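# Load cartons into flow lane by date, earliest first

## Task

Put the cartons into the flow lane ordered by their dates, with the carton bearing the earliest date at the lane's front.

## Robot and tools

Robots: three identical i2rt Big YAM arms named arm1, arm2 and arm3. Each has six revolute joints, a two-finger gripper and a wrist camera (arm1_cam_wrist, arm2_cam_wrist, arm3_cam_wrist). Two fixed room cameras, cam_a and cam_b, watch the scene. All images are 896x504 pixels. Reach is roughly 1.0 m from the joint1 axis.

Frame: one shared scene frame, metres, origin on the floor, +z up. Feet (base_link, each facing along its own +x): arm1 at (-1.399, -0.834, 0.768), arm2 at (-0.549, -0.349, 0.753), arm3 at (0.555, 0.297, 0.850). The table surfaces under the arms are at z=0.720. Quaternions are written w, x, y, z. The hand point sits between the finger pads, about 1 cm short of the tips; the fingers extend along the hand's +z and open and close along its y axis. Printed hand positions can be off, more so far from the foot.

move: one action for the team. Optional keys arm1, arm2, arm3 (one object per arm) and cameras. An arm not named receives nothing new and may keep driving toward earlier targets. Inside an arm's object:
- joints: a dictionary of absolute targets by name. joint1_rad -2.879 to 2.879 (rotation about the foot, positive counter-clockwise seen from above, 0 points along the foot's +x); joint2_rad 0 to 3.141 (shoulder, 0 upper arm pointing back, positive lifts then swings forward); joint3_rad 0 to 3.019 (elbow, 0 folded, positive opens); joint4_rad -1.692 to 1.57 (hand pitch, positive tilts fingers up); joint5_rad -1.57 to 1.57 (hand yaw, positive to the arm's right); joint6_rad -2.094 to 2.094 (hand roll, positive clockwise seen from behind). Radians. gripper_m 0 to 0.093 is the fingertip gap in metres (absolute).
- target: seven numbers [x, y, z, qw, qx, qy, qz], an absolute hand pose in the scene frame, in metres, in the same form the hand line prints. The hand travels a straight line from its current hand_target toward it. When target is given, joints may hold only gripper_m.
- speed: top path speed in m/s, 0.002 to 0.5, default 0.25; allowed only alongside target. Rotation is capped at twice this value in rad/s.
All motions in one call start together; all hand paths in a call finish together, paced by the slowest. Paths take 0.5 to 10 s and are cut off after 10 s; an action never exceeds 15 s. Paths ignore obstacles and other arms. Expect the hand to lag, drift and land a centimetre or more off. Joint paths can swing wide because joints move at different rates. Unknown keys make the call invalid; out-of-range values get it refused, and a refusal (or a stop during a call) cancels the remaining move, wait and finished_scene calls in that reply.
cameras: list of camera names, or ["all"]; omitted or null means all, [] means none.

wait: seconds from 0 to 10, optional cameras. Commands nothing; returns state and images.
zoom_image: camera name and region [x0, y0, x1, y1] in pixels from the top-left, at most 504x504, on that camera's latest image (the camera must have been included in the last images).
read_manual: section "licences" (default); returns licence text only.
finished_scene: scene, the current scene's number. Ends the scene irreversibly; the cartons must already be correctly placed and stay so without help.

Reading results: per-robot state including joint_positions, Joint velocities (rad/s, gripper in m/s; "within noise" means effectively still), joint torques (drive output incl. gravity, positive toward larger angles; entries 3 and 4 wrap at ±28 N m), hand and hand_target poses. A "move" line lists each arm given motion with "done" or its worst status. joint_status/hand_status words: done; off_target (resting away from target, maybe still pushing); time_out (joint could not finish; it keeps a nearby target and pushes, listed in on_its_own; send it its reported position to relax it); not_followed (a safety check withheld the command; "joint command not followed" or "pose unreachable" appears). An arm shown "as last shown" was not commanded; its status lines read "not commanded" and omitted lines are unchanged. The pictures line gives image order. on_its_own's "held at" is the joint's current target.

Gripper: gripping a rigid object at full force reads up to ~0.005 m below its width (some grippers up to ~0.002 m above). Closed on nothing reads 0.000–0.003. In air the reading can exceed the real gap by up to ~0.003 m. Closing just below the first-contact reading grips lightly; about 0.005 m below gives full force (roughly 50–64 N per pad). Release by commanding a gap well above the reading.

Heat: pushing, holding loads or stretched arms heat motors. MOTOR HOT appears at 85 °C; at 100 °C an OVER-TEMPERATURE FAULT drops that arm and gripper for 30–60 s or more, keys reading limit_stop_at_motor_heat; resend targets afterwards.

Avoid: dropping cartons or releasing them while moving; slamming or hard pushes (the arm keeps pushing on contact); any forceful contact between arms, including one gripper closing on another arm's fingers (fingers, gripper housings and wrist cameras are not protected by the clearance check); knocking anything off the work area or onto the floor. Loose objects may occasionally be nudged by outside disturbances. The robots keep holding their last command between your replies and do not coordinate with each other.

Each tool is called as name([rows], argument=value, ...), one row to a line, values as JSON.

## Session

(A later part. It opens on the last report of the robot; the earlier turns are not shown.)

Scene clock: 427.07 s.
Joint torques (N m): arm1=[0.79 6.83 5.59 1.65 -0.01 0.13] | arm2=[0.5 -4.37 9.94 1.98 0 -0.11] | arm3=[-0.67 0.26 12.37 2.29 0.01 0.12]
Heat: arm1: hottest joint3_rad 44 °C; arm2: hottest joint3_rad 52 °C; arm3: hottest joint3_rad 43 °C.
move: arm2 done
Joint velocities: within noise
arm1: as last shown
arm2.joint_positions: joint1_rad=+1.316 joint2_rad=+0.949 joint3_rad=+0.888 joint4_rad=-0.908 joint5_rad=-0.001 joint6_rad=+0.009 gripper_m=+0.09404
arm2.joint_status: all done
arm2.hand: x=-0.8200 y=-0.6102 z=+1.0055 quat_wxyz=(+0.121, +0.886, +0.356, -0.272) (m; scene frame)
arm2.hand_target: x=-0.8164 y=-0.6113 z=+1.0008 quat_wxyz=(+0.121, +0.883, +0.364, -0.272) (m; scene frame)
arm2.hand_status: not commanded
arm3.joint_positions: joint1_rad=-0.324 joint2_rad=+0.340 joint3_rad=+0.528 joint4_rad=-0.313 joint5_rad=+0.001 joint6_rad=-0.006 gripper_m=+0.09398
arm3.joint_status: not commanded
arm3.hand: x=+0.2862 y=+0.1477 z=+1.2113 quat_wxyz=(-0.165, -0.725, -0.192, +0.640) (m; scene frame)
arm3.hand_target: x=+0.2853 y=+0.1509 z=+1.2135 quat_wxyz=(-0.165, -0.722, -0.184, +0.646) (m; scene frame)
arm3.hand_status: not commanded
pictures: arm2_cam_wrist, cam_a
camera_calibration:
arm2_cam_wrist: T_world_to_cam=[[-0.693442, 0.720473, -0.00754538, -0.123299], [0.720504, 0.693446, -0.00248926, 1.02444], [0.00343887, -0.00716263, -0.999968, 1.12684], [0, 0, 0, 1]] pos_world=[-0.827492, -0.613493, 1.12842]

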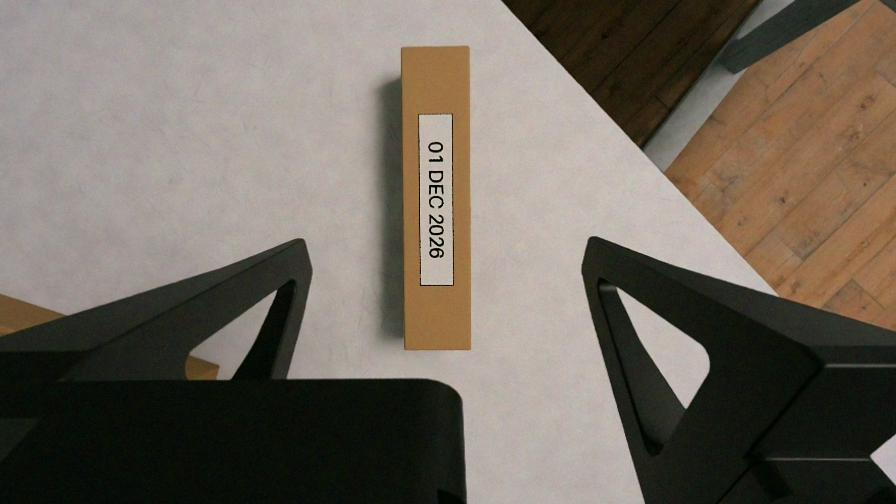

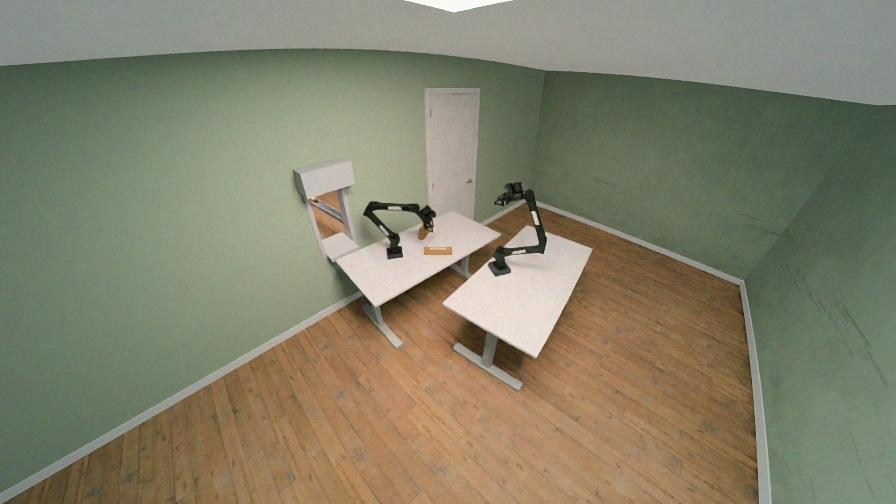

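move(arm2={"target": [-0.8557, -0.657, 0.86, 0, 0.923, 0.384, 0], "speed": 0.3}, cameras=["arm2_cam_wrist", "cam_a"])

zoom_image(camera="cam_a", region=[410, 190, 480, 270])

Scene clock: 435.23 s.
Joint torques (N m): arm1=[0.73 6.77 5.57 1.66 -0.02 0.12] | arm2=[0.85 -10.58 13.07 -0.14 0.06 -0.02] | arm3=[-0.67 0.03 12.34 2.3 0 0.12]
Heat: arm1: hottest joint3_rad 43 °C; arm2: hottest joint3_rad 52 °C; arm3: hottest joint3_rad 43 °C.
move: arm2 off_target
Joint velocities: within noise
arm1, arm3: as last shown
arm2.joint_positions: joint1_rad=+1.325 joint2_rad=+1.552 joint3_rad=+1.085 joint4_rad=-1.138 joint5_rad=+0.013 joint6_rad=+0.009 gripper_m=+0.09404
arm2.joint_status: not commanded
arm2.hand: x=-0.8449 y=-0.6398 z=+0.8464 quat_wxyz=(-0.006, +0.925, +0.379, +0.016) (m; scene frame)
arm2.hand_target: x=-0.8551 y=-0.6564 z=+0.8602 quat_wxyz=(+0.000, +0.923, +0.384, +0.000) (m; scene frame)
arm2.hand_status: off_target (0.024 m and 2.0 deg from the pose sent, 0.157 m and 34.6 deg at the start)
pictures: arm2_cam_wrist, cam_a
camera_calibration:
arm2_cam_wrist: T_world_to_cam=[[-0.704635, 0.709482, 0.0111519, -0.152781], [0.576197, 0.562946, 0.592527, 0.353574], [0.41411, 0.423941, -0.805473, 1.42572], [0, 0, 0, 1]] pos_world=[-0.901788, -0.69507, 0.940582]

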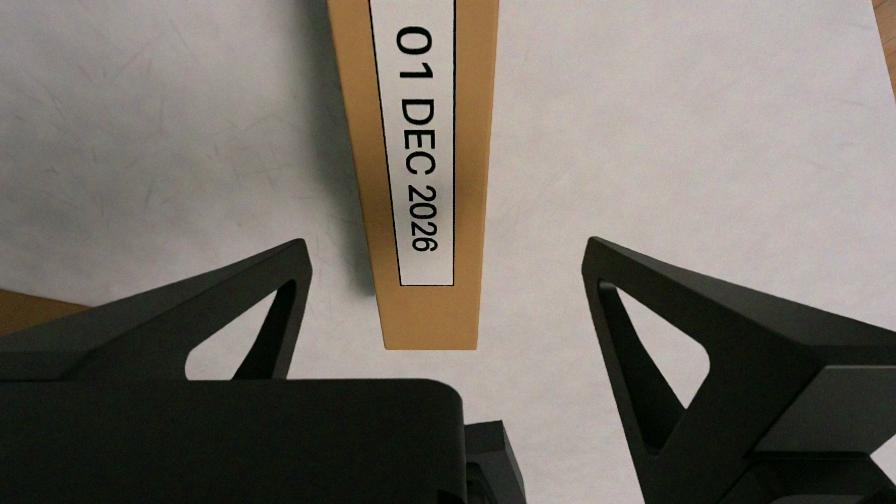

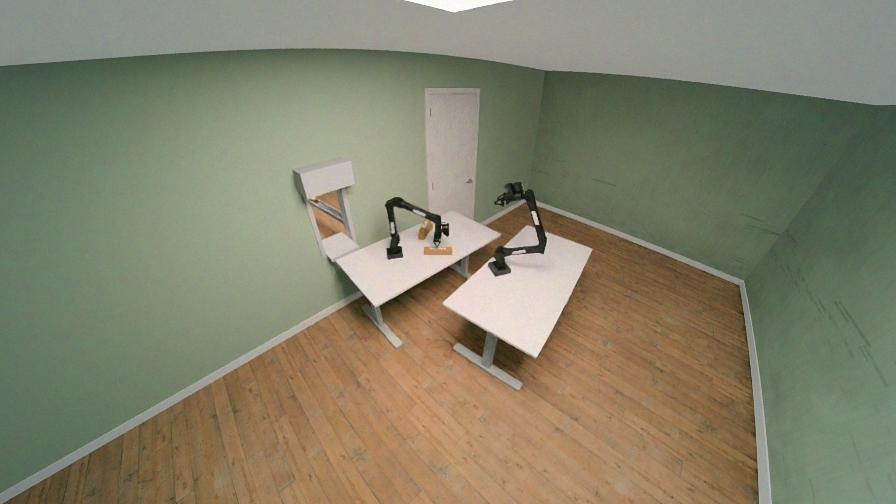

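Scaled by 6.300 from the camera's 896x504 image, which has a finer 1280x720 frame.

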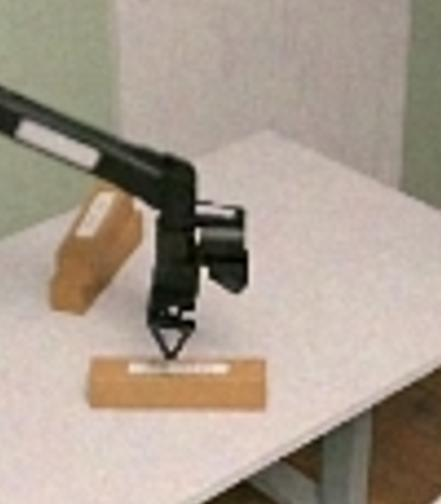

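move(arm2={"target": [-0.8574, -0.6747, 0.81, 0, 0.923, 0.384, 0], "speed": 0.2}, cameras=["arm2_cam_wrist"])

Scene clock: 447.57 s.
Joint torques (N m): arm1=[0.79 6.83 5.55 1.66 -0.01 0.13] | arm2=[0.73 -12.1 10.52 0.7 0.05 0.12] | arm3=[-0.79 0.38 12.4 2.32 0.01 0.12]
Heat: arm1: hottest joint3_rad 42 °C; arm2: hottest joint3_rad 54 °C; arm3: hottest joint3_rad 43 °C.
move: arm2 off_target
Joint velocities: within noise
arm1, arm3: as last shown
arm2.joint_positions: joint1_rad=+1.350 joint2_rad=+1.647 joint3_rad=+1.085 joint4_rad=-1.033 joint5_rad=+0.013 joint6_rad=+0.021 gripper_m=+0.09404
arm2.joint_status: not commanded
arm2.hand: x=-0.8513 y=-0.6623 z=+0.8074 quat_wxyz=(-0.004, +0.923, +0.385, +0.011) (m; scene frame)
arm2.hand_target: x=-0.8571 y=-0.6745 z=+0.8102 quat_wxyz=(+0.000, +0.923, +0.384, +0.000) (m; scene frame)
arm2.hand_status: off_target (0.014 m and 1.3 deg from the pose sent, 0.052 m and 2.0 deg at the start)
pictures: arm2_cam_wrist
camera_calibration:
arm2_cam_wrist: T_world_to_cam=[[-0.713879, 0.700175, 0.0114413, -0.155174], [0.573185, 0.574862, 0.583946, 0.405219], [0.402287, 0.423425, -0.811712, 1.40115], [0, 0, 0, 1]] pos_world=[-0.906704, -0.717576, 0.902477]

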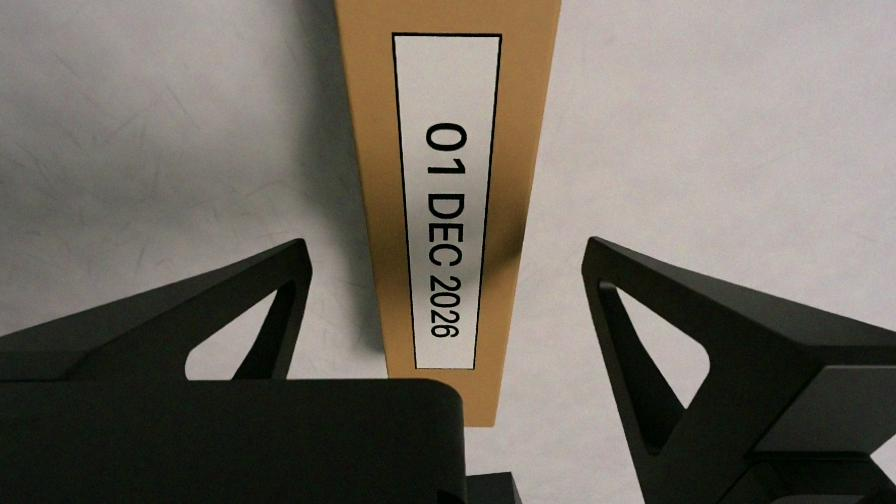

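move(arm2={"target": [-0.8574, -0.6747, 0.764, 0, 0.923, 0.384, 0], "speed": 0.15}, cameras=["arm2_cam_wrist"])

zoom_image(camera="arm2_cam_wrist", region=[250, 150, 650, 400])

Scene clock: 451.77 s.
Joint torques (N m): arm1=[0.79 6.83 5.56 1.68 -0.01 0.13] | arm2=[0.56 -11.99 7.25 0.79 0.06 0.07] | arm3=[-0.79 0.38 12.37 2.37 0.02 0.12]
Heat: arm1: hottest joint3_rad 42 °C; arm2: hottest joint3_rad 53 °C; arm3: hottest joint3_rad 43 °C.
move: arm2 off_target
Joint velocities: within noise
arm1, arm3: as last shown
arm2.joint_positions: joint1_rad=+1.350 joint2_rad=+1.716 joint3_rad=+1.072 joint4_rad=-0.913 joint5_rad=+0.013 joint6_rad=+0.021 gripper_m=+0.09404
arm2.joint_status: not commanded
arm2.hand: x=-0.8628 y=-0.6751 z=+0.7742 quat_wxyz=(+0.004, +0.923, +0.384, -0.007) (m; scene frame)
arm2.hand_target: x=-0.8573 y=-0.6745 z=+0.7641 quat_wxyz=(+0.000, +0.923, +0.384, +0.000) (m; scene frame)
arm2.hand_status: off_target (0.012 m and 0.9 deg from the pose sent, 0.046 m and 1.3 deg at the start)
pictures: arm2_cam_wrist
camera_calibration:
arm2_cam_wrist: T_world_to_cam=[[-0.712885, 0.701199, 0.0107634, -0.151932], [0.588852, 0.590189, 0.552204, 0.486925], [0.380853, 0.399996, -0.833639, 1.3669], [0, 0, 0, 1]] pos_world=[-0.915626, -0.727599, 0.872257]

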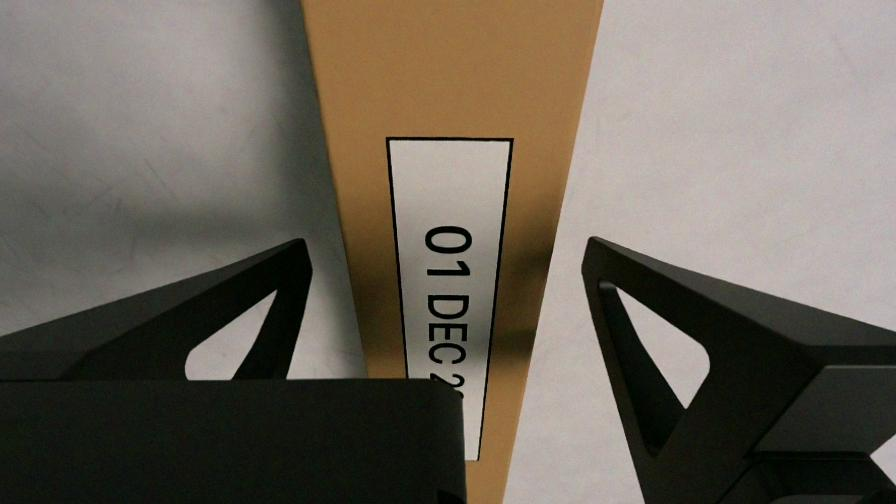

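Scaled by 1.260 from the camera's 896x504 image, which has a finer 1280x720 frame.

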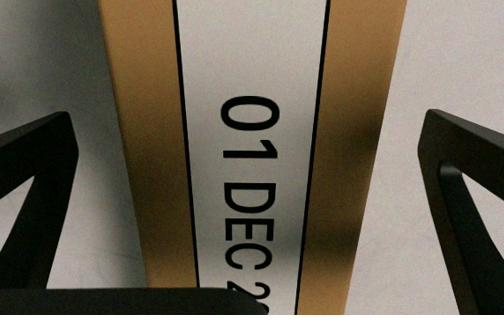

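move(arm2={"target": [-0.855, -0.672, 0.746, 0, 0.923, 0.384, 0], "speed": 0.15}, cameras=["arm2_cam_wrist"])

Scene clock: 454.97 s.
Joint torques (N m): arm1=[0.73 6.83 5.53 1.65 -0.01 0.12] | arm2=[0.56 -11.81 7.02 0.8 0.05 0.06] | arm3=[-0.73 0.21 12.34 2.32 0.01 0.13]
Heat: arm1: hottest joint3_rad 41 °C; arm2: hottest joint3_rad 52 °C; arm3: hottest joint3_rad 43 °C.
move: arm2 off_target
Joint velocities: within noise
arm1, arm3: as last shown
arm2.joint_positions: joint1_rad=+1.350 joint2_rad=+1.739 joint3_rad=+1.047 joint4_rad=-0.863 joint5_rad=+0.013 joint6_rad=+0.021 gripper_m=+0.09404
arm2.joint_status: not commanded
arm2.hand: x=-0.8609 y=-0.6735 z=+0.7569 quat_wxyz=(+0.005, +0.923, +0.384, -0.008) (m; scene frame)
arm2.hand_target: x=-0.8548 y=-0.6717 z=+0.7462 quat_wxyz=(+0.000, +0.923, +0.384, +0.000) (m; scene frame)
arm2.hand_status: off_target (0.012 m and 1.0 deg from the pose sent, 0.029 m and 0.9 deg at the start)
pictures: arm2_cam_wrist
camera_calibration:
arm2_cam_wrist: T_world_to_cam=[[-0.712867, 0.701216, 0.0107819, -0.151502], [0.58973, 0.591067, 0.550326, 0.497234], [0.379524, 0.398668, -0.83488, 1.35009], [0, 0, 0, 1]] pos_world=[-0.913627, -0.725901, 0.855156]

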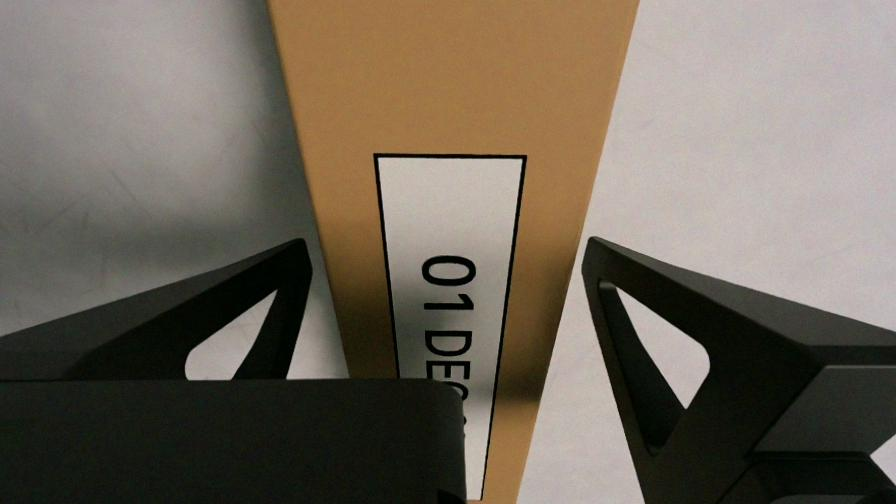

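move(arm2={"target": [-0.8262, -0.6437, 0.746, 0, 0.923, 0.384, 0], "speed": 0.15}, cameras=["arm2_cam_wrist"])

Scene clock: 461.07 s.
Joint torques (N m): arm1=[0.73 6.77 5.59 1.66 -0.02 0.12] | arm2=[0.85 -11.99 6.37 0.76 0.05 0.11] | arm3=[-0.73 0.21 12.34 2.28 0 0.12]
Heat: arm1: hottest joint3_rad 41 °C; arm2: hottest joint3_rad 51 °C; arm3: hottest joint3_rad 43 °C.
move: arm2 done
Joint velocities: within noise
arm1, arm3: as last shown
arm2.joint_positions: joint1_rad=+1.350 joint2_rad=+1.675 joint3_rad=+0.930 joint4_rad=-0.826 joint5_rad=+0.013 joint6_rad=+0.023 gripper_m=+0.09404
arm2.joint_status: not commanded
arm2.hand: x=-0.8326 y=-0.6439 z=+0.7489 quat_wxyz=(+0.001, +0.923, +0.384, +0.000) (m; scene frame)
arm2.hand_target: x=-0.8263 y=-0.6437 z=+0.7461 quat_wxyz=(+0.000, +0.923, +0.384, +0.000) (m; scene frame)
arm2.hand_status: done (0.007 m and 0.1 deg from the pose sent, 0.047 m and 1.1 deg at the start)
pictures: arm2_cam_wrist
camera_calibration:
arm2_cam_wrist: T_world_to_cam=[[-0.712092, 0.702, 0.0110359, -0.151048], [0.584017, 0.583542, 0.564271, 0.447401], [0.389678, 0.408258, -0.825516, 1.32845], [0, 0, 0, 1]] pos_world=[-0.886516, -0.69739, 0.845864]

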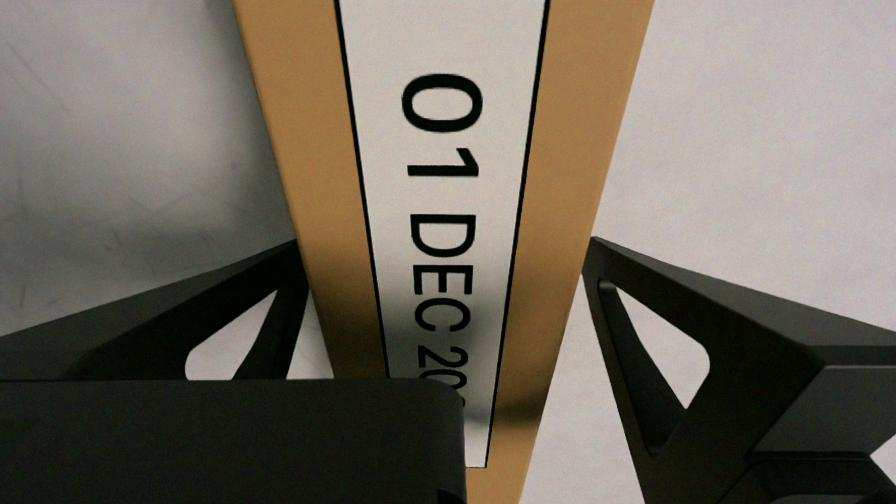

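move(arm2={"joints": {"gripper_m": 0.046}}, cameras=[])

move(arm2={"target": [-0.8262, -0.6437, 0.93, 0, 0.923, 0.384, 0], "speed": 0.25}, cameras=["arm2_cam_wrist", "cam_a"])

Scene clock: 465.47 s.
Joint torques (N m): arm1=[0.67 6.83 5.56 1.68 -0.01 0.13] | arm2=[0.73 -11.99 6.38 0.75 0.06 0.08] | arm3=[-0.5 0.15 12.33 2.36 -0.01 0.12]
Heat: arm1: hottest joint3_rad 41 °C; arm2: hottest joint3_rad 50 °C; arm3: hottest joint3_rad 43 °C.
move: arm2 off_target
Joint velocities: within noise
arm1, arm3: as last shown
arm2.joint_positions: joint1_rad=+1.351 joint2_rad=+1.675 joint3_rad=+0.930 joint4_rad=-0.826 joint5_rad=+0.013 joint6_rad=+0.024 gripper_m=+0.06087
arm2.joint_status: gripper_m off_target (ended at +0.06089, target +0.04600)
arm2.hand: x=-0.8322 y=-0.6442 z=+0.7489 quat_wxyz=(+0.001, +0.923, +0.384, +0.000) (m; scene frame)
arm2.hand_target: x=-0.8263 y=-0.6437 z=+0.7460 quat_wxyz=(+0.000, +0.923, +0.384, +0.000) (m; scene frame)
arm2.hand_status: not commanded
pictures: none
No camera images: "cameras" was empty.

Scene clock: 467.07 s.
Joint torques (N m): arm1=[0.73 6.77 5.57 1.65 -0.01 0.12] | arm2=[0.85 -9.7 14.61 -0.2 0.02 0.07] | arm3=[-0.73 0.32 12.37 2.33 -0.01 0.11]
Heat: arm1: hottest joint3_rad 41 °C; arm2: hottest joint3_rad 50 °C; arm3: hottest joint3_rad 43 °C.
move: arm2 off_target
Joint velocities: within noise
arm1.joint_positions: joint1_rad=+2.406 joint2_rad=+0.399 joint3_rad=+1.545 joint4_rad=-1.502 joint5_rad=+0.002 joint6_rad=-0.009 gripper_m=+0.09194
arm1.joint_status: not commanded
arm1.hand: x=-1.3179 y=-0.8077 z=+1.3704 quat_wxyz=(-0.564, +0.146, -0.807, -0.099) (m; scene frame)
arm1.hand_target: x=-1.3177 y=-0.8072 z=+1.3712 quat_wxyz=(-0.564, +0.143, -0.807, -0.103) (m; scene frame)
arm1.hand_status: not commanded
arm2.joint_positions: joint1_rad=+1.356 joint2_rad=+1.422 joint3_rad=+1.111 joint4_rad=-1.318 joint5_rad=+0.013 joint6_rad=+0.029 gripper_m=+0.06087
arm2.joint_status: not commanded
arm2.hand: x=-0.8136 y=-0.6242 z=+0.9067 quat_wxyz=(-0.011, +0.923, +0.384, +0.026) (m; scene frame)
arm2.hand_target: x=-0.8250 y=-0.6426 z=+0.9301 quat_wxyz=(+0.000, +0.923, +0.384, +0.000) (m; scene frame)
arm2.hand_status: off_target (0.033 m and 3.2 deg from the pose sent, 0.181 m and 0.1 deg at the start)
arm3: as last shown
pictures: arm2_cam_wrist, cam_a
camera_calibration:
arm2_cam_wrist: T_world_to_cam=[[-0.713151, 0.7009, 0.0124195, -0.155993], [0.560578, 0.559559, 0.610447, 0.259956], [0.420913, 0.442303, -0.79196, 1.45948], [0, 0, 0, 1]] pos_world=[-0.871285, -0.681656, 0.999095]

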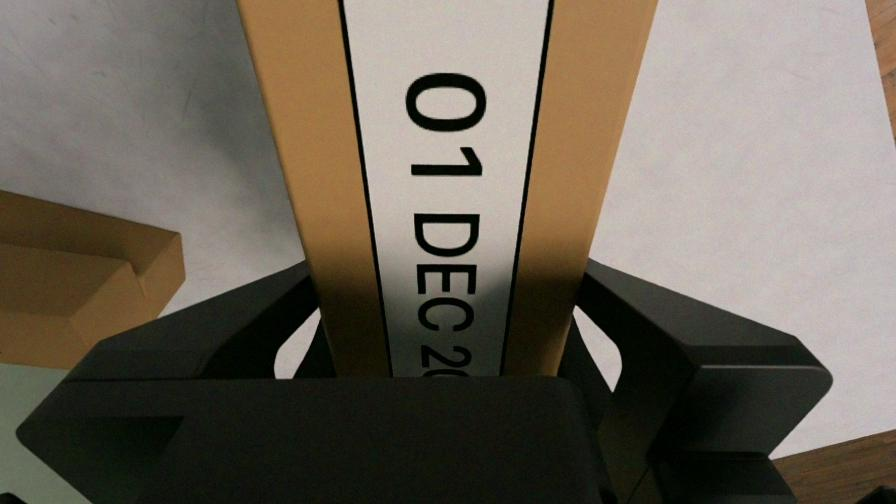

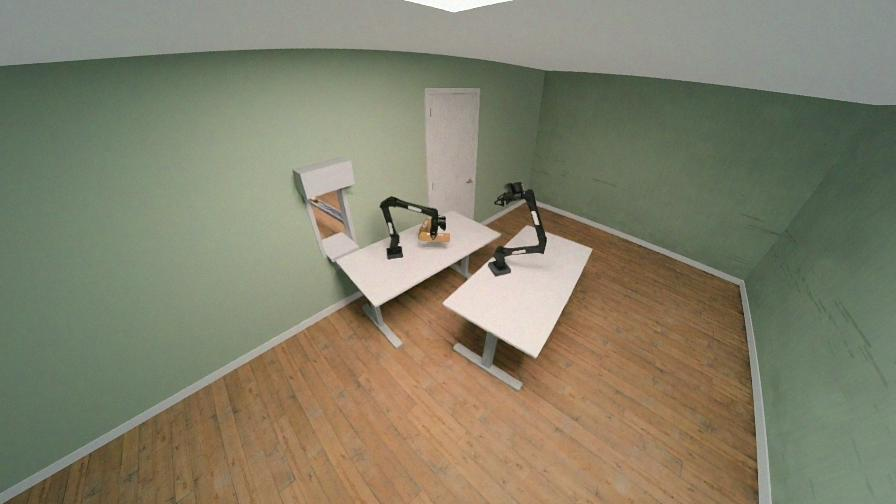

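move(arm2={"joints": {"joint1_rad": -1.742, "joint2_rad": 1.349, "joint3_rad": 1.159, "joint4_rad": -1.381, "joint5_rad": 0, "joint6_rad": 0.86}}, cameras=["arm2_cam_wrist", "cam_a", "cam_b"])

zoom_image(camera="cam_a", region=[290, 150, 430, 280])

Scene clock: 483.33 s.
Joint torques (N m): arm1=[0.73 6.77 5.56 1.66 -0.01 0.12] | arm2=[-0.56 -10.29 13.38 -0.25 0.02 0.08] | arm3=[-0.73 0.21 12.36 2.29 0 0.12]
Heat: arm1: hottest joint3_rad 40 °C; arm2: hottest joint3_rad 52 °C; arm3: hottest joint3_rad 43 °C.
move: arm2 done
Joint velocities: within noise
arm1: as last shown
arm2.joint_positions: joint1_rad=-1.737 joint2_rad=+1.363 joint3_rad=+1.111 joint4_rad=-1.372 joint5_rad=+0.001 joint6_rad=+0.851 gripper_m=+0.06088
arm2.joint_status: all done
arm2.hand: x=-0.3120 y=-0.0680 z=+0.9264 quat_wxyz=(+0.012, +0.007, -1.000, +0.026) (m; scene frame)
arm2.hand_target: x=-0.3023 y=-0.0593 z=+0.9489 quat_wxyz=(-0.005, +0.000, -1.000, +0.006) (m; scene frame)
arm2.hand_status: not commanded
arm3.joint_positions: joint1_rad=-0.324 joint2_rad=+0.340 joint3_rad=+0.528 joint4_rad=-0.313 joint5_rad=+0.001 joint6_rad=-0.006 gripper_m=+0.09398
arm3.joint_status: not commanded
arm3.hand: x=+0.2862 y=+0.1477 z=+1.2113 quat_wxyz=(-0.165, -0.725, -0.192, +0.640) (m; scene frame)
arm3.hand_target: x=+0.2853 y=+0.1509 z=+1.2135 quat_wxyz=(-0.165, -0.722, -0.184, +0.646) (m; scene frame)
arm3.hand_status: not commanded
pictures: arm2_cam_wrist, cam_a, cam_b
camera_calibration:
arm2_cam_wrist: T_world_to_cam=[[0.0204066, -0.99768, 0.0649487, -0.123581], [-0.810652, 0.0215109, 0.585133, -0.785496], [-0.585173, -0.0645914, -0.808332, 0.684818], [0, 0, 0, 1]] pos_world=[-0.233505, -0.0621637, 1.02121]

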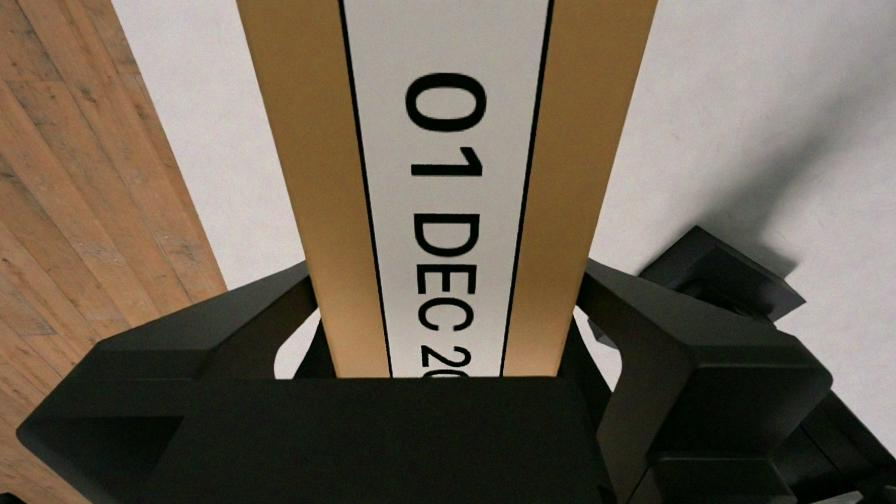

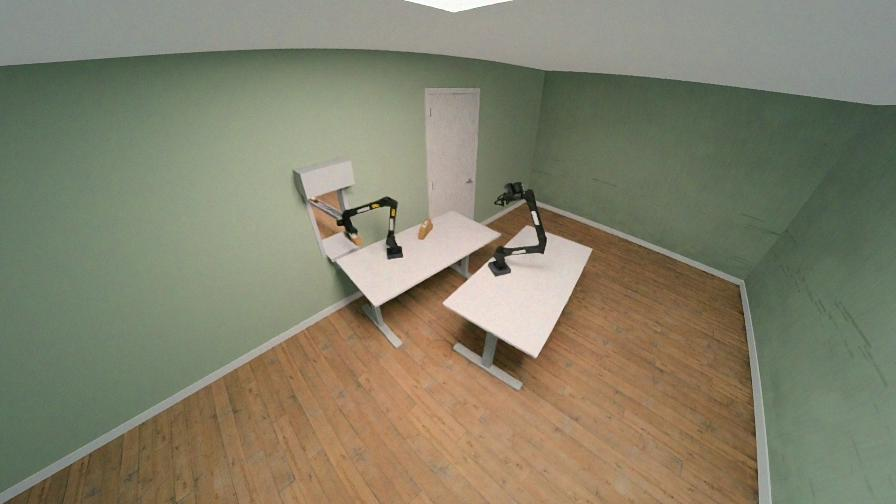

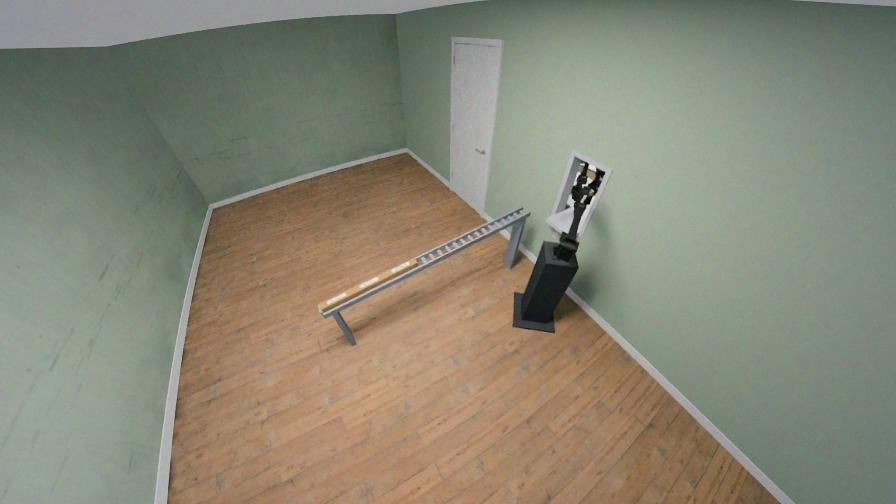

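Scaled by 3.600 from the camera's 896x504 image, which has a finer 1280x720 frame.

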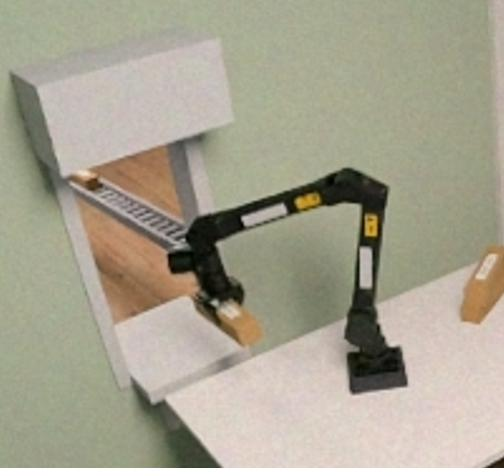

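move(arm2={"target": [-0.08, 0.0, 0.95, 0, 0, 1, 0], "speed": 0.2}, cameras=["arm2_cam_wrist", "arm3_cam_wrist", "cam_b"])

Scene clock: 488.40 s.
Joint torques (N m): arm1=[0.79 6.83 5.56 1.69 -0.01 0.12] | arm2=[-0.67 -17.03 15.69 -0.27 -0.04 -0.11] | arm3=[-0.44 0.15 12.36 2.32 0.01 0.12]
Heat: arm1: hottest joint3_rad 40 °C; arm2: hottest joint3_rad 53 °C; arm3: hottest joint3_rad 43 °C.
move: arm2 off_target
Joint velocities: within noise
arm1, arm3: as last shown
arm2.joint_positions: joint1_rad=-1.965 joint2_rad=+1.872 joint3_rad=+1.731 joint4_rad=-1.488 joint5_rad=-0.013 joint6_rad=+0.643 gripper_m=+0.06088
arm2.joint_status: not commanded
arm2.hand: x=-0.0988 y=-0.0105 z=+0.9264 quat_wxyz=(+0.022, -0.003, -1.000, +0.018) (m; scene frame)
arm2.hand_target: x=-0.0814 y=-0.0012 z=+0.9502 quat_wxyz=(-0.001, +0.000, -1.000, +0.000) (m; scene frame)
arm2.hand_status: off_target (0.032 m and 3.3 deg from the pose sent, 0.243 m and 3.4 deg at the start)
pictures: arm2_cam_wrist, arm3_cam_wrist, cam_b
camera_calibration:
arm2_cam_wrist: T_world_to_cam=[[0.000175071, -0.998824, 0.0484883, -0.0573759], [-0.798945, 0.0290213, 0.600703, -0.627097], [-0.601403, -0.0388447, -0.798001, 0.802414], [0, 0, 0, 1]] pos_world=[-0.0184317, -0.00793976, 1.01981]
arm3_cam_wrist: T_world_to_cam=[[-0.490309, 0.871486, -0.010469, 0.0252409], [0.60685, 0.33275, -0.721811, 0.653372], [-0.625564, -0.360263, -0.692011, 1.19344], [0, 0, 0, 1]] pos_world=[0.362454, 0.190547, 1.29775]

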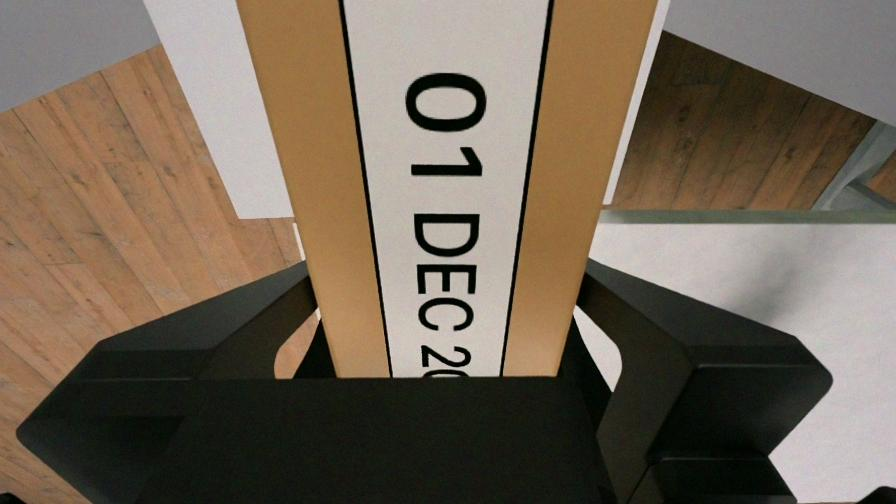

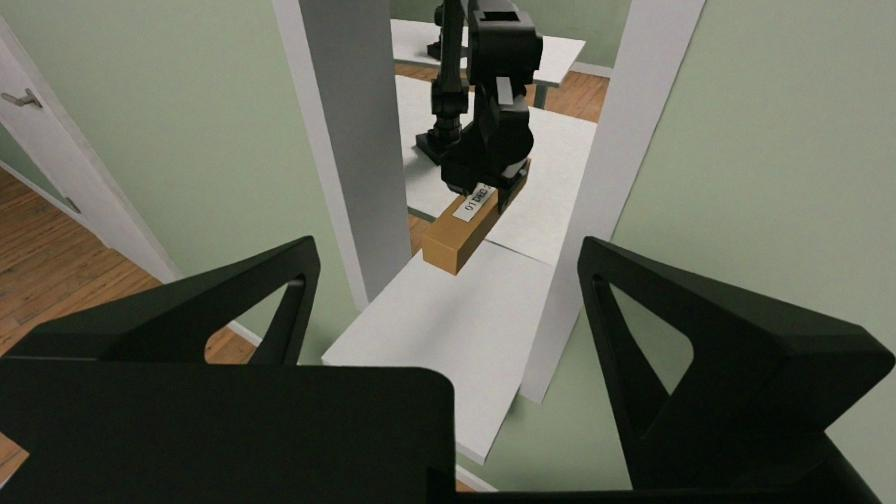

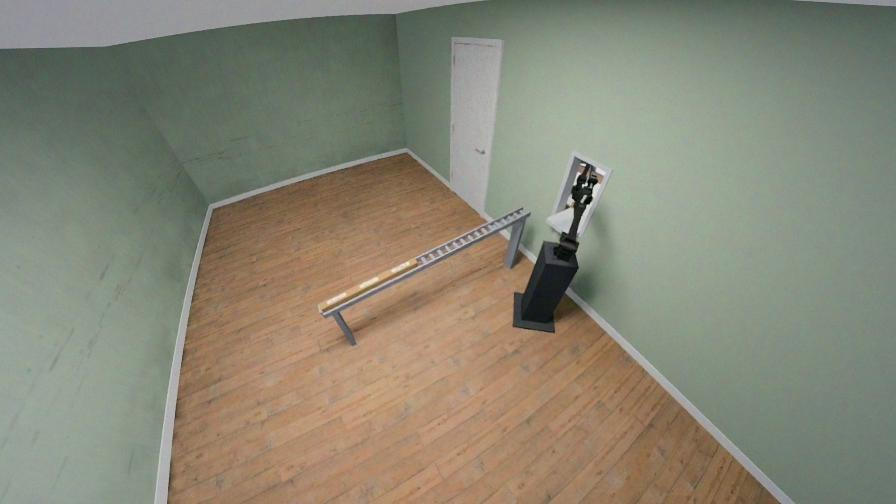

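move(cameras=["arm3_cam_wrist", "cam_a"])

Scene clock: 504.63 s.
Joint torques (N m): arm1=[0.73 6.83 5.57 1.66 -0.01 0.12] | arm2=[-0.67 -17.08 15.71 -0.25 -0.03 -0.11] | arm3=[-0.67 0.32 12.37 2.29 0 0.12]
Heat: arm1: hottest joint2_rad 39 °C; arm2: hottest joint3_rad 56 °C; arm3: hottest joint3_rad 43 °C.
Joint velocities: within noise
arm1.joint_positions: joint1_rad=+2.406 joint2_rad=+0.399 joint3_rad=+1.545 joint4_rad=-1.502 joint5_rad=+0.002 joint6_rad=-0.009 gripper_m=+0.09194
arm1.joint_status: not commanded
arm1.hand: x=-1.3179 y=-0.8077 z=+1.3704 quat_wxyz=(-0.564, +0.146, -0.807, -0.099) (m; scene frame)
arm1.hand_target: x=-1.3177 y=-0.8072 z=+1.3712 quat_wxyz=(-0.564, +0.143, -0.807, -0.103) (m; scene frame)
arm1.hand_status: not commanded
arm2.joint_positions: joint1_rad=-1.965 joint2_rad=+1.872 joint3_rad=+1.731 joint4_rad=-1.488 joint5_rad=-0.013 joint6_rad=+0.642 gripper_m=+0.06088
arm2.joint_status: not commanded
arm2.hand: x=-0.0989 y=-0.0106 z=+0.9264 quat_wxyz=(+0.022, -0.003, -1.000, +0.018) (m; scene frame)
arm2.hand_target: x=-0.0814 y=-0.0012 z=+0.9502 quat_wxyz=(-0.001, +0.000, -1.000, +0.000) (m; scene frame)
arm2.hand_status: off_target (0.032 m and 3.3 deg from the pose sent, 0.243 m and 3.4 deg at the start)
arm3.joint_positions: joint1_rad=-0.324 joint2_rad=+0.340 joint3_rad=+0.528 joint4_rad=-0.313 joint5_rad=+0.001 joint6_rad=-0.006 gripper_m=+0.09398
arm3.joint_status: not commanded
arm3.hand: x=+0.2862 y=+0.1477 z=+1.2113 quat_wxyz=(-0.165, -0.725, -0.192, +0.640) (m; scene frame)
arm3.hand_target: x=+0.2853 y=+0.1509 z=+1.2135 quat_wxyz=(-0.165, -0.722, -0.184, +0.646) (m; scene frame)
arm3.hand_status: not commanded
pictures: arm3_cam_wrist, cam_a
camera_calibration:
arm3_cam_wrist: T_world_to_cam=[[-0.490309, 0.871486, -0.010469, 0.0252409], [0.60685, 0.33275, -0.721811, 0.653372], [-0.625564, -0.360263, -0.692011, 1.19344], [0, 0, 0, 1]] pos_world=[0.362454, 0.190547, 1.29775]

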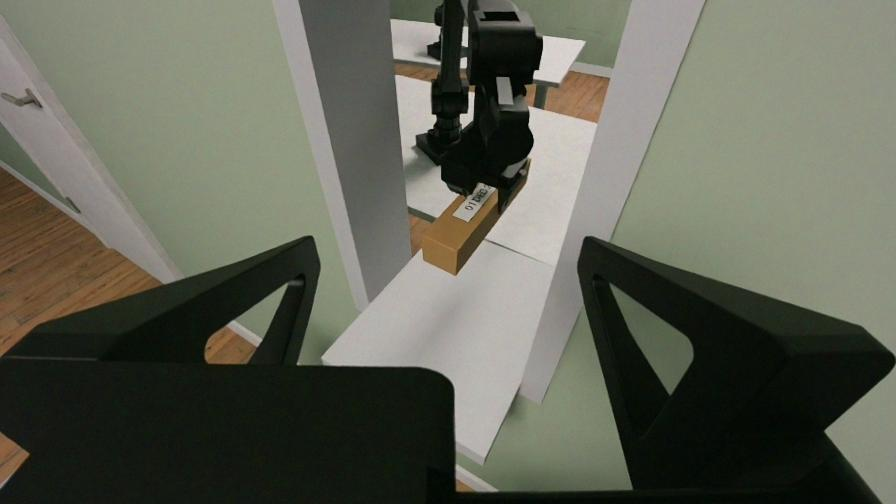

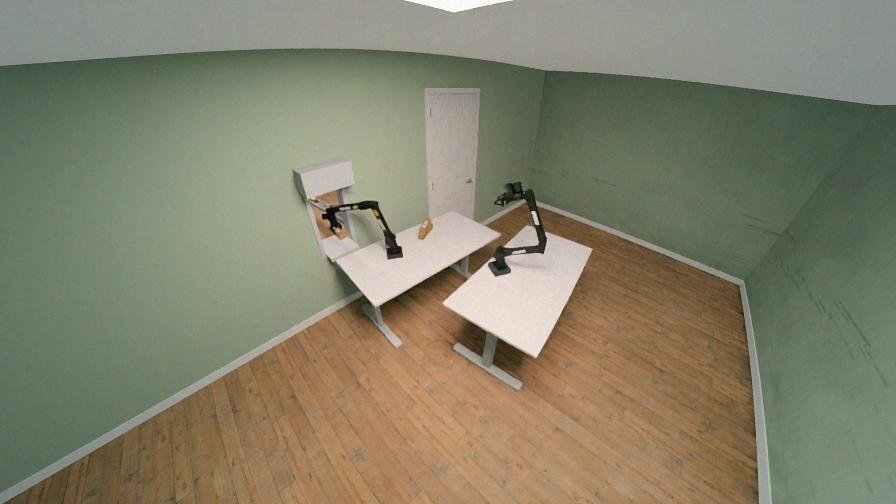

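move(arm2={"target": [0.005, -0.003, 0.935, 0, 0, 1, 0], "speed": 0.15}, cameras=["arm3_cam_wrist", "arm2_cam_wrist"])

move(arm2={"target": [0.01, -0.003, 0.87, 0, 0, 1, 0], "speed": 0.15}, cameras=["arm3_cam_wrist", "arm2_cam_wrist"])

Scene clock: 509.47 s.
Joint torques (N m): arm1=[0.79 6.77 5.57 1.66 -0.01 0.12] | arm2=[-0.38 -20.19 15.86 -0.21 -0.01 -0.12] | arm3=[-0.85 0.21 12.31 2.3 0.01 0.12]
Heat: arm1: hottest joint2_rad 39 °C; arm2: hottest joint3_rad 57 °C; arm3: hottest joint3_rad 43 °C.
move: arm2 off_target
Joint velocities: within noise
arm1, arm3: as last shown
arm2.joint_positions: joint1_rad=-2.049 joint2_rad=+2.085 joint3_rad=+2.022 joint4_rad=-1.567 joint5_rad=-0.013 joint6_rad=+0.562 gripper_m=+0.06088
arm2.joint_status: not commanded
arm2.hand: x=-0.0116 y=-0.0128 z=+0.9117 quat_wxyz=(+0.024, -0.005, -1.000, +0.016) (m; scene frame)
arm2.hand_target: x=+0.0034 y=-0.0040 z=+0.9351 quat_wxyz=(-0.001, +0.000, -1.000, +0.000) (m; scene frame)
arm2.hand_status: off_target (0.030 m and 3.3 deg from the pose sent, 0.105 m and 3.3 deg at the start)
pictures: arm2_cam_wrist, arm3_cam_wrist
camera_calibration:
arm2_cam_wrist: T_world_to_cam=[[-0.00406905, -0.999014, 0.0441982, -0.0551532], [-0.796795, 0.0299456, 0.603507, -0.551128], [-0.604236, -0.0327612, -0.796132, 0.841267], [0, 0, 0, 1]] pos_world=[0.0689633, -0.011034, 1.00481]
arm3_cam_wrist: T_world_to_cam=[[-0.490309, 0.871486, -0.010469, 0.0252409], [0.60685, 0.33275, -0.721811, 0.653372], [-0.625564, -0.360263, -0.692011, 1.19344], [0, 0, 0, 1]] pos_world=[0.362454, 0.190547, 1.29775]

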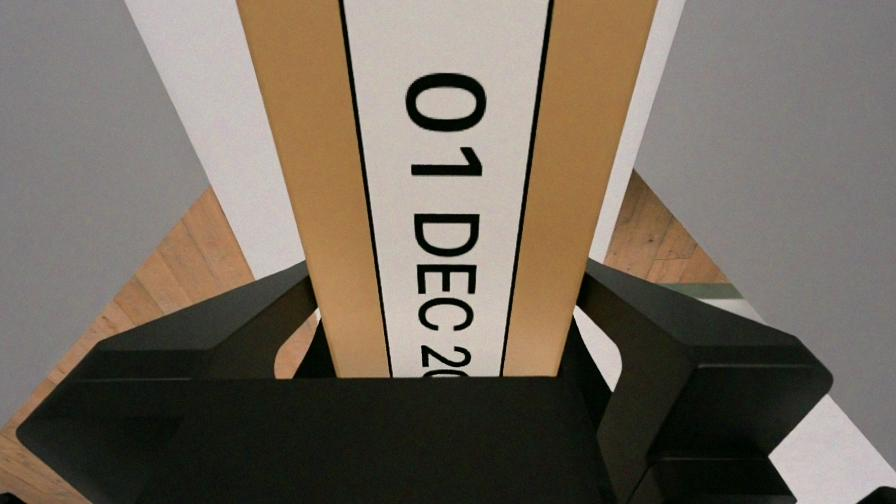

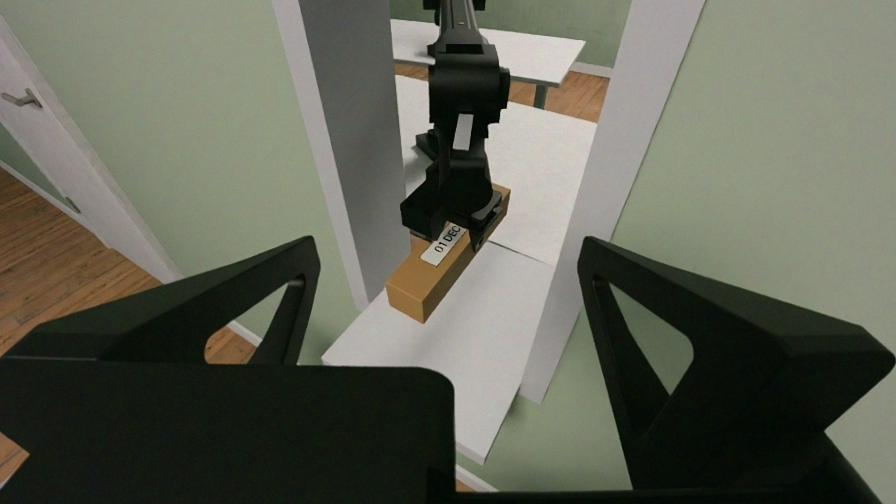

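Scene clock: 510.63 s.
Joint torques (N m): arm1=[0.79 6.77 5.56 1.66 -0.01 0.13] | arm2=[-0.5 -21.89 10.13 0.64 -0.03 -0.11] | arm3=[-0.91 0.15 12.37 2.33 0.02 0.12]
Heat: arm1: hottest joint3_rad 39 °C; arm2: hottest joint3_rad 57 °C; arm3: hottest joint3_rad 43 °C.
move: arm2 done
Joint velocities: within noise
arm1, arm3: as last shown
arm2.joint_positions: joint1_rad=-2.049 joint2_rad=+2.131 joint3_rad=+1.985 joint4_rad=-1.439 joint5_rad=-0.013 joint6_rad=+0.560 gripper_m=+0.06088
arm2.joint_status: not commanded
arm2.hand: x=+0.0065 y=-0.0024 z=+0.8679 quat_wxyz=(+0.005, -0.003, -1.000, +0.004) (m; scene frame)
arm2.hand_target: x=+0.0100 y=-0.0030 z=+0.8701 quat_wxyz=(+0.000, +0.000, -1.000, +0.000) (m; scene frame)
arm2.hand_status: done (0.004 m and 0.9 deg from the pose sent, 0.048 m and 3.3 deg at the start)
pictures: arm2_cam_wrist, arm3_cam_wrist
camera_calibration:
arm2_cam_wrist: T_world_to_cam=[[-0.00198632, -0.999778, 0.0209839, -0.0224784], [-0.818806, 0.0136723, 0.573907, -0.484751], [-0.574067, -0.0160418, -0.818651, 0.83711], [0, 0, 0, 1]] pos_world=[0.0835952, -0.00241702, 0.963975]
arm3_cam_wrist: T_world_to_cam=[[-0.490309, 0.871486, -0.010469, 0.0252409], [0.60685, 0.33275, -0.721811, 0.653372], [-0.625564, -0.360263, -0.692011, 1.19344], [0, 0, 0, 1]] pos_world=[0.362454, 0.190547, 1.29775]

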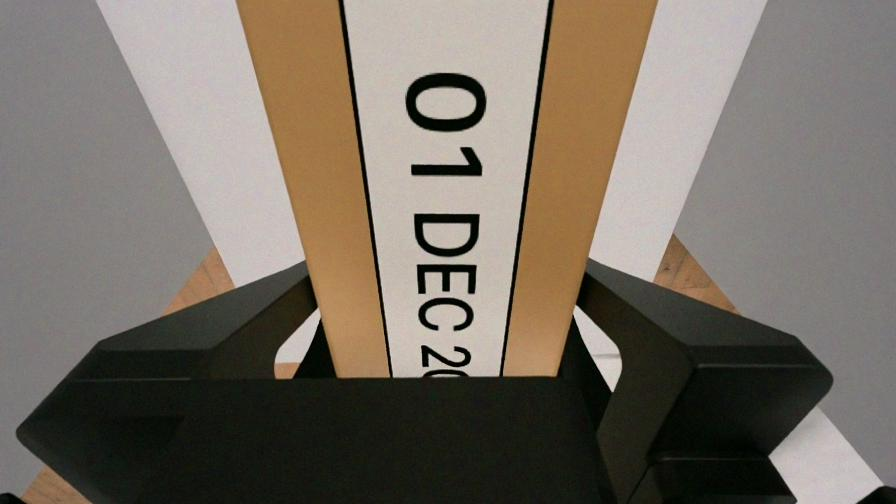

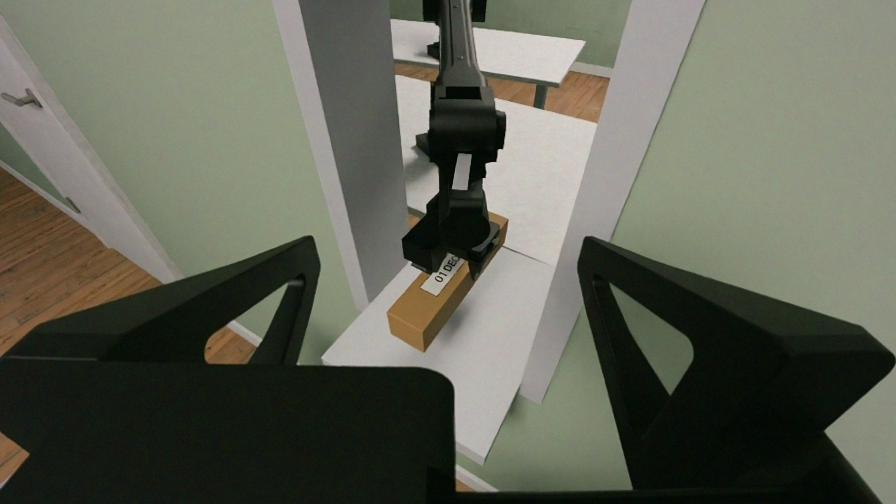

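move(arm2={"target": [0.01, -0.003, 0.825, 0, 0, 1, 0], "speed": 0.1}, cameras=["arm3_cam_wrist"])

move(arm2={"target": [0.01, -0.003, 0.808, 0, 0, 1, 0], "speed": 0.05}, cameras=["arm3_cam_wrist"])

Scene clock: 513.87 s.
Joint torques (N m): arm1=[0.79 6.77 5.56 1.68 -0.01 0.12] | arm2=[-0.5 -21.3 9.85 0.66 -0.03 -0.11] | arm3=[-0.79 0.03 12.37 2.28 0.01 0.12]
Heat: arm1: hottest joint3_rad 39 °C; arm2: hottest joint3_rad 56 °C; arm3: hottest joint3_rad 43 °C.
move: arm2 done
Joint velocities: within noise
arm1, arm3: as last shown
arm2.joint_positions: joint1_rad=-2.049 joint2_rad=+2.153 joint3_rad=+1.911 joint4_rad=-1.338 joint5_rad=-0.013 joint6_rad=+0.560 gripper_m=+0.06088
arm2.joint_status: not commanded
arm2.hand: x=+0.0076 y=-0.0025 z=+0.8266 quat_wxyz=(+0.002, -0.003, -1.000, +0.002) (m; scene frame)
arm2.hand_target: x=+0.0100 y=-0.0030 z=+0.8250 quat_wxyz=(+0.000, +0.000, -1.000, +0.000) (m; scene frame)
arm2.hand_status: done (0.003 m and 0.5 deg from the pose sent, 0.043 m and 0.9 deg at the start)
pictures: arm3_cam_wrist
camera_calibration:
arm3_cam_wrist: T_world_to_cam=[[-0.490309, 0.871486, -0.010469, 0.0252409], [0.60685, 0.33275, -0.721811, 0.653372], [-0.625564, -0.360263, -0.692011, 1.19344], [0, 0, 0, 1]] pos_world=[0.362454, 0.190547, 1.29775]

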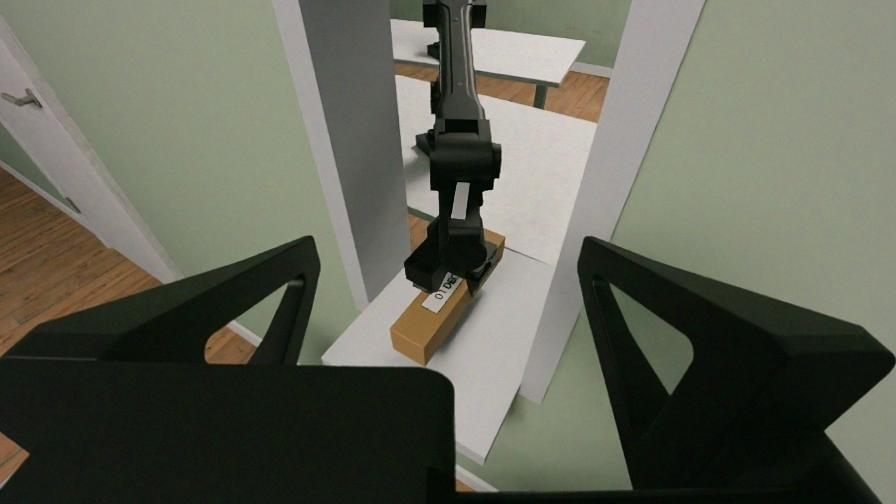

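Scene clock: 514.90 s.
Joint torques (N m): arm1=[0.79 6.83 5.56 1.69 -0.01 0.13] | arm2=[-0.44 -20.78 9.4 0.69 -0.03 -0.1] | arm3=[-0.73 0.09 12.3 2.32 0 0.13]
Heat: arm1: hottest joint3_rad 39 °C; arm2: hottest joint3_rad 56 °C; arm3: hottest joint3_rad 43 °C.
move: arm2 done
Joint velocities: within noise
arm1, arm3: as last shown
arm2.joint_positions: joint1_rad=-2.049 joint2_rad=+2.161 joint3_rad=+1.890 joint4_rad=-1.301 joint5_rad=-0.013 joint6_rad=+0.560 gripper_m=+0.06088
arm2.joint_status: not commanded
arm2.hand: x=+0.0085 y=-0.0021 z=+0.8133 quat_wxyz=(+0.000, -0.003, -1.000, +0.001) (m; scene frame)
arm2.hand_target: x=+0.0099 y=-0.0030 z=+0.8080 quat_wxyz=(+0.000, +0.000, -1.000, +0.000) (m; scene frame)
arm2.hand_status: done (0.006 m and 0.4 deg from the pose sent, 0.019 m and 0.5 deg at the start)
pictures: arm3_cam_wrist
camera_calibration:
arm3_cam_wrist: T_world_to_cam=[[-0.490309, 0.871486, -0.010469, 0.0252409], [0.60685, 0.33275, -0.721811, 0.653372], [-0.625564, -0.360263, -0.692011, 1.19344], [0, 0, 0, 1]] pos_world=[0.362454, 0.190547, 1.29775]

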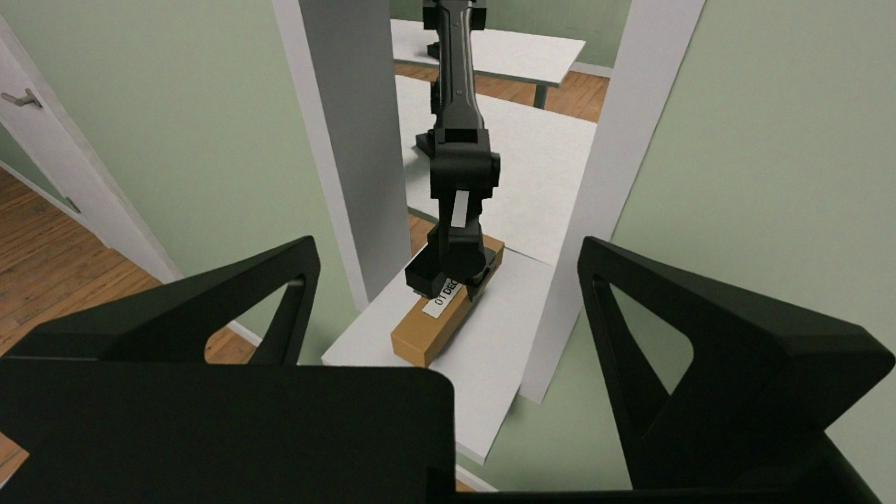

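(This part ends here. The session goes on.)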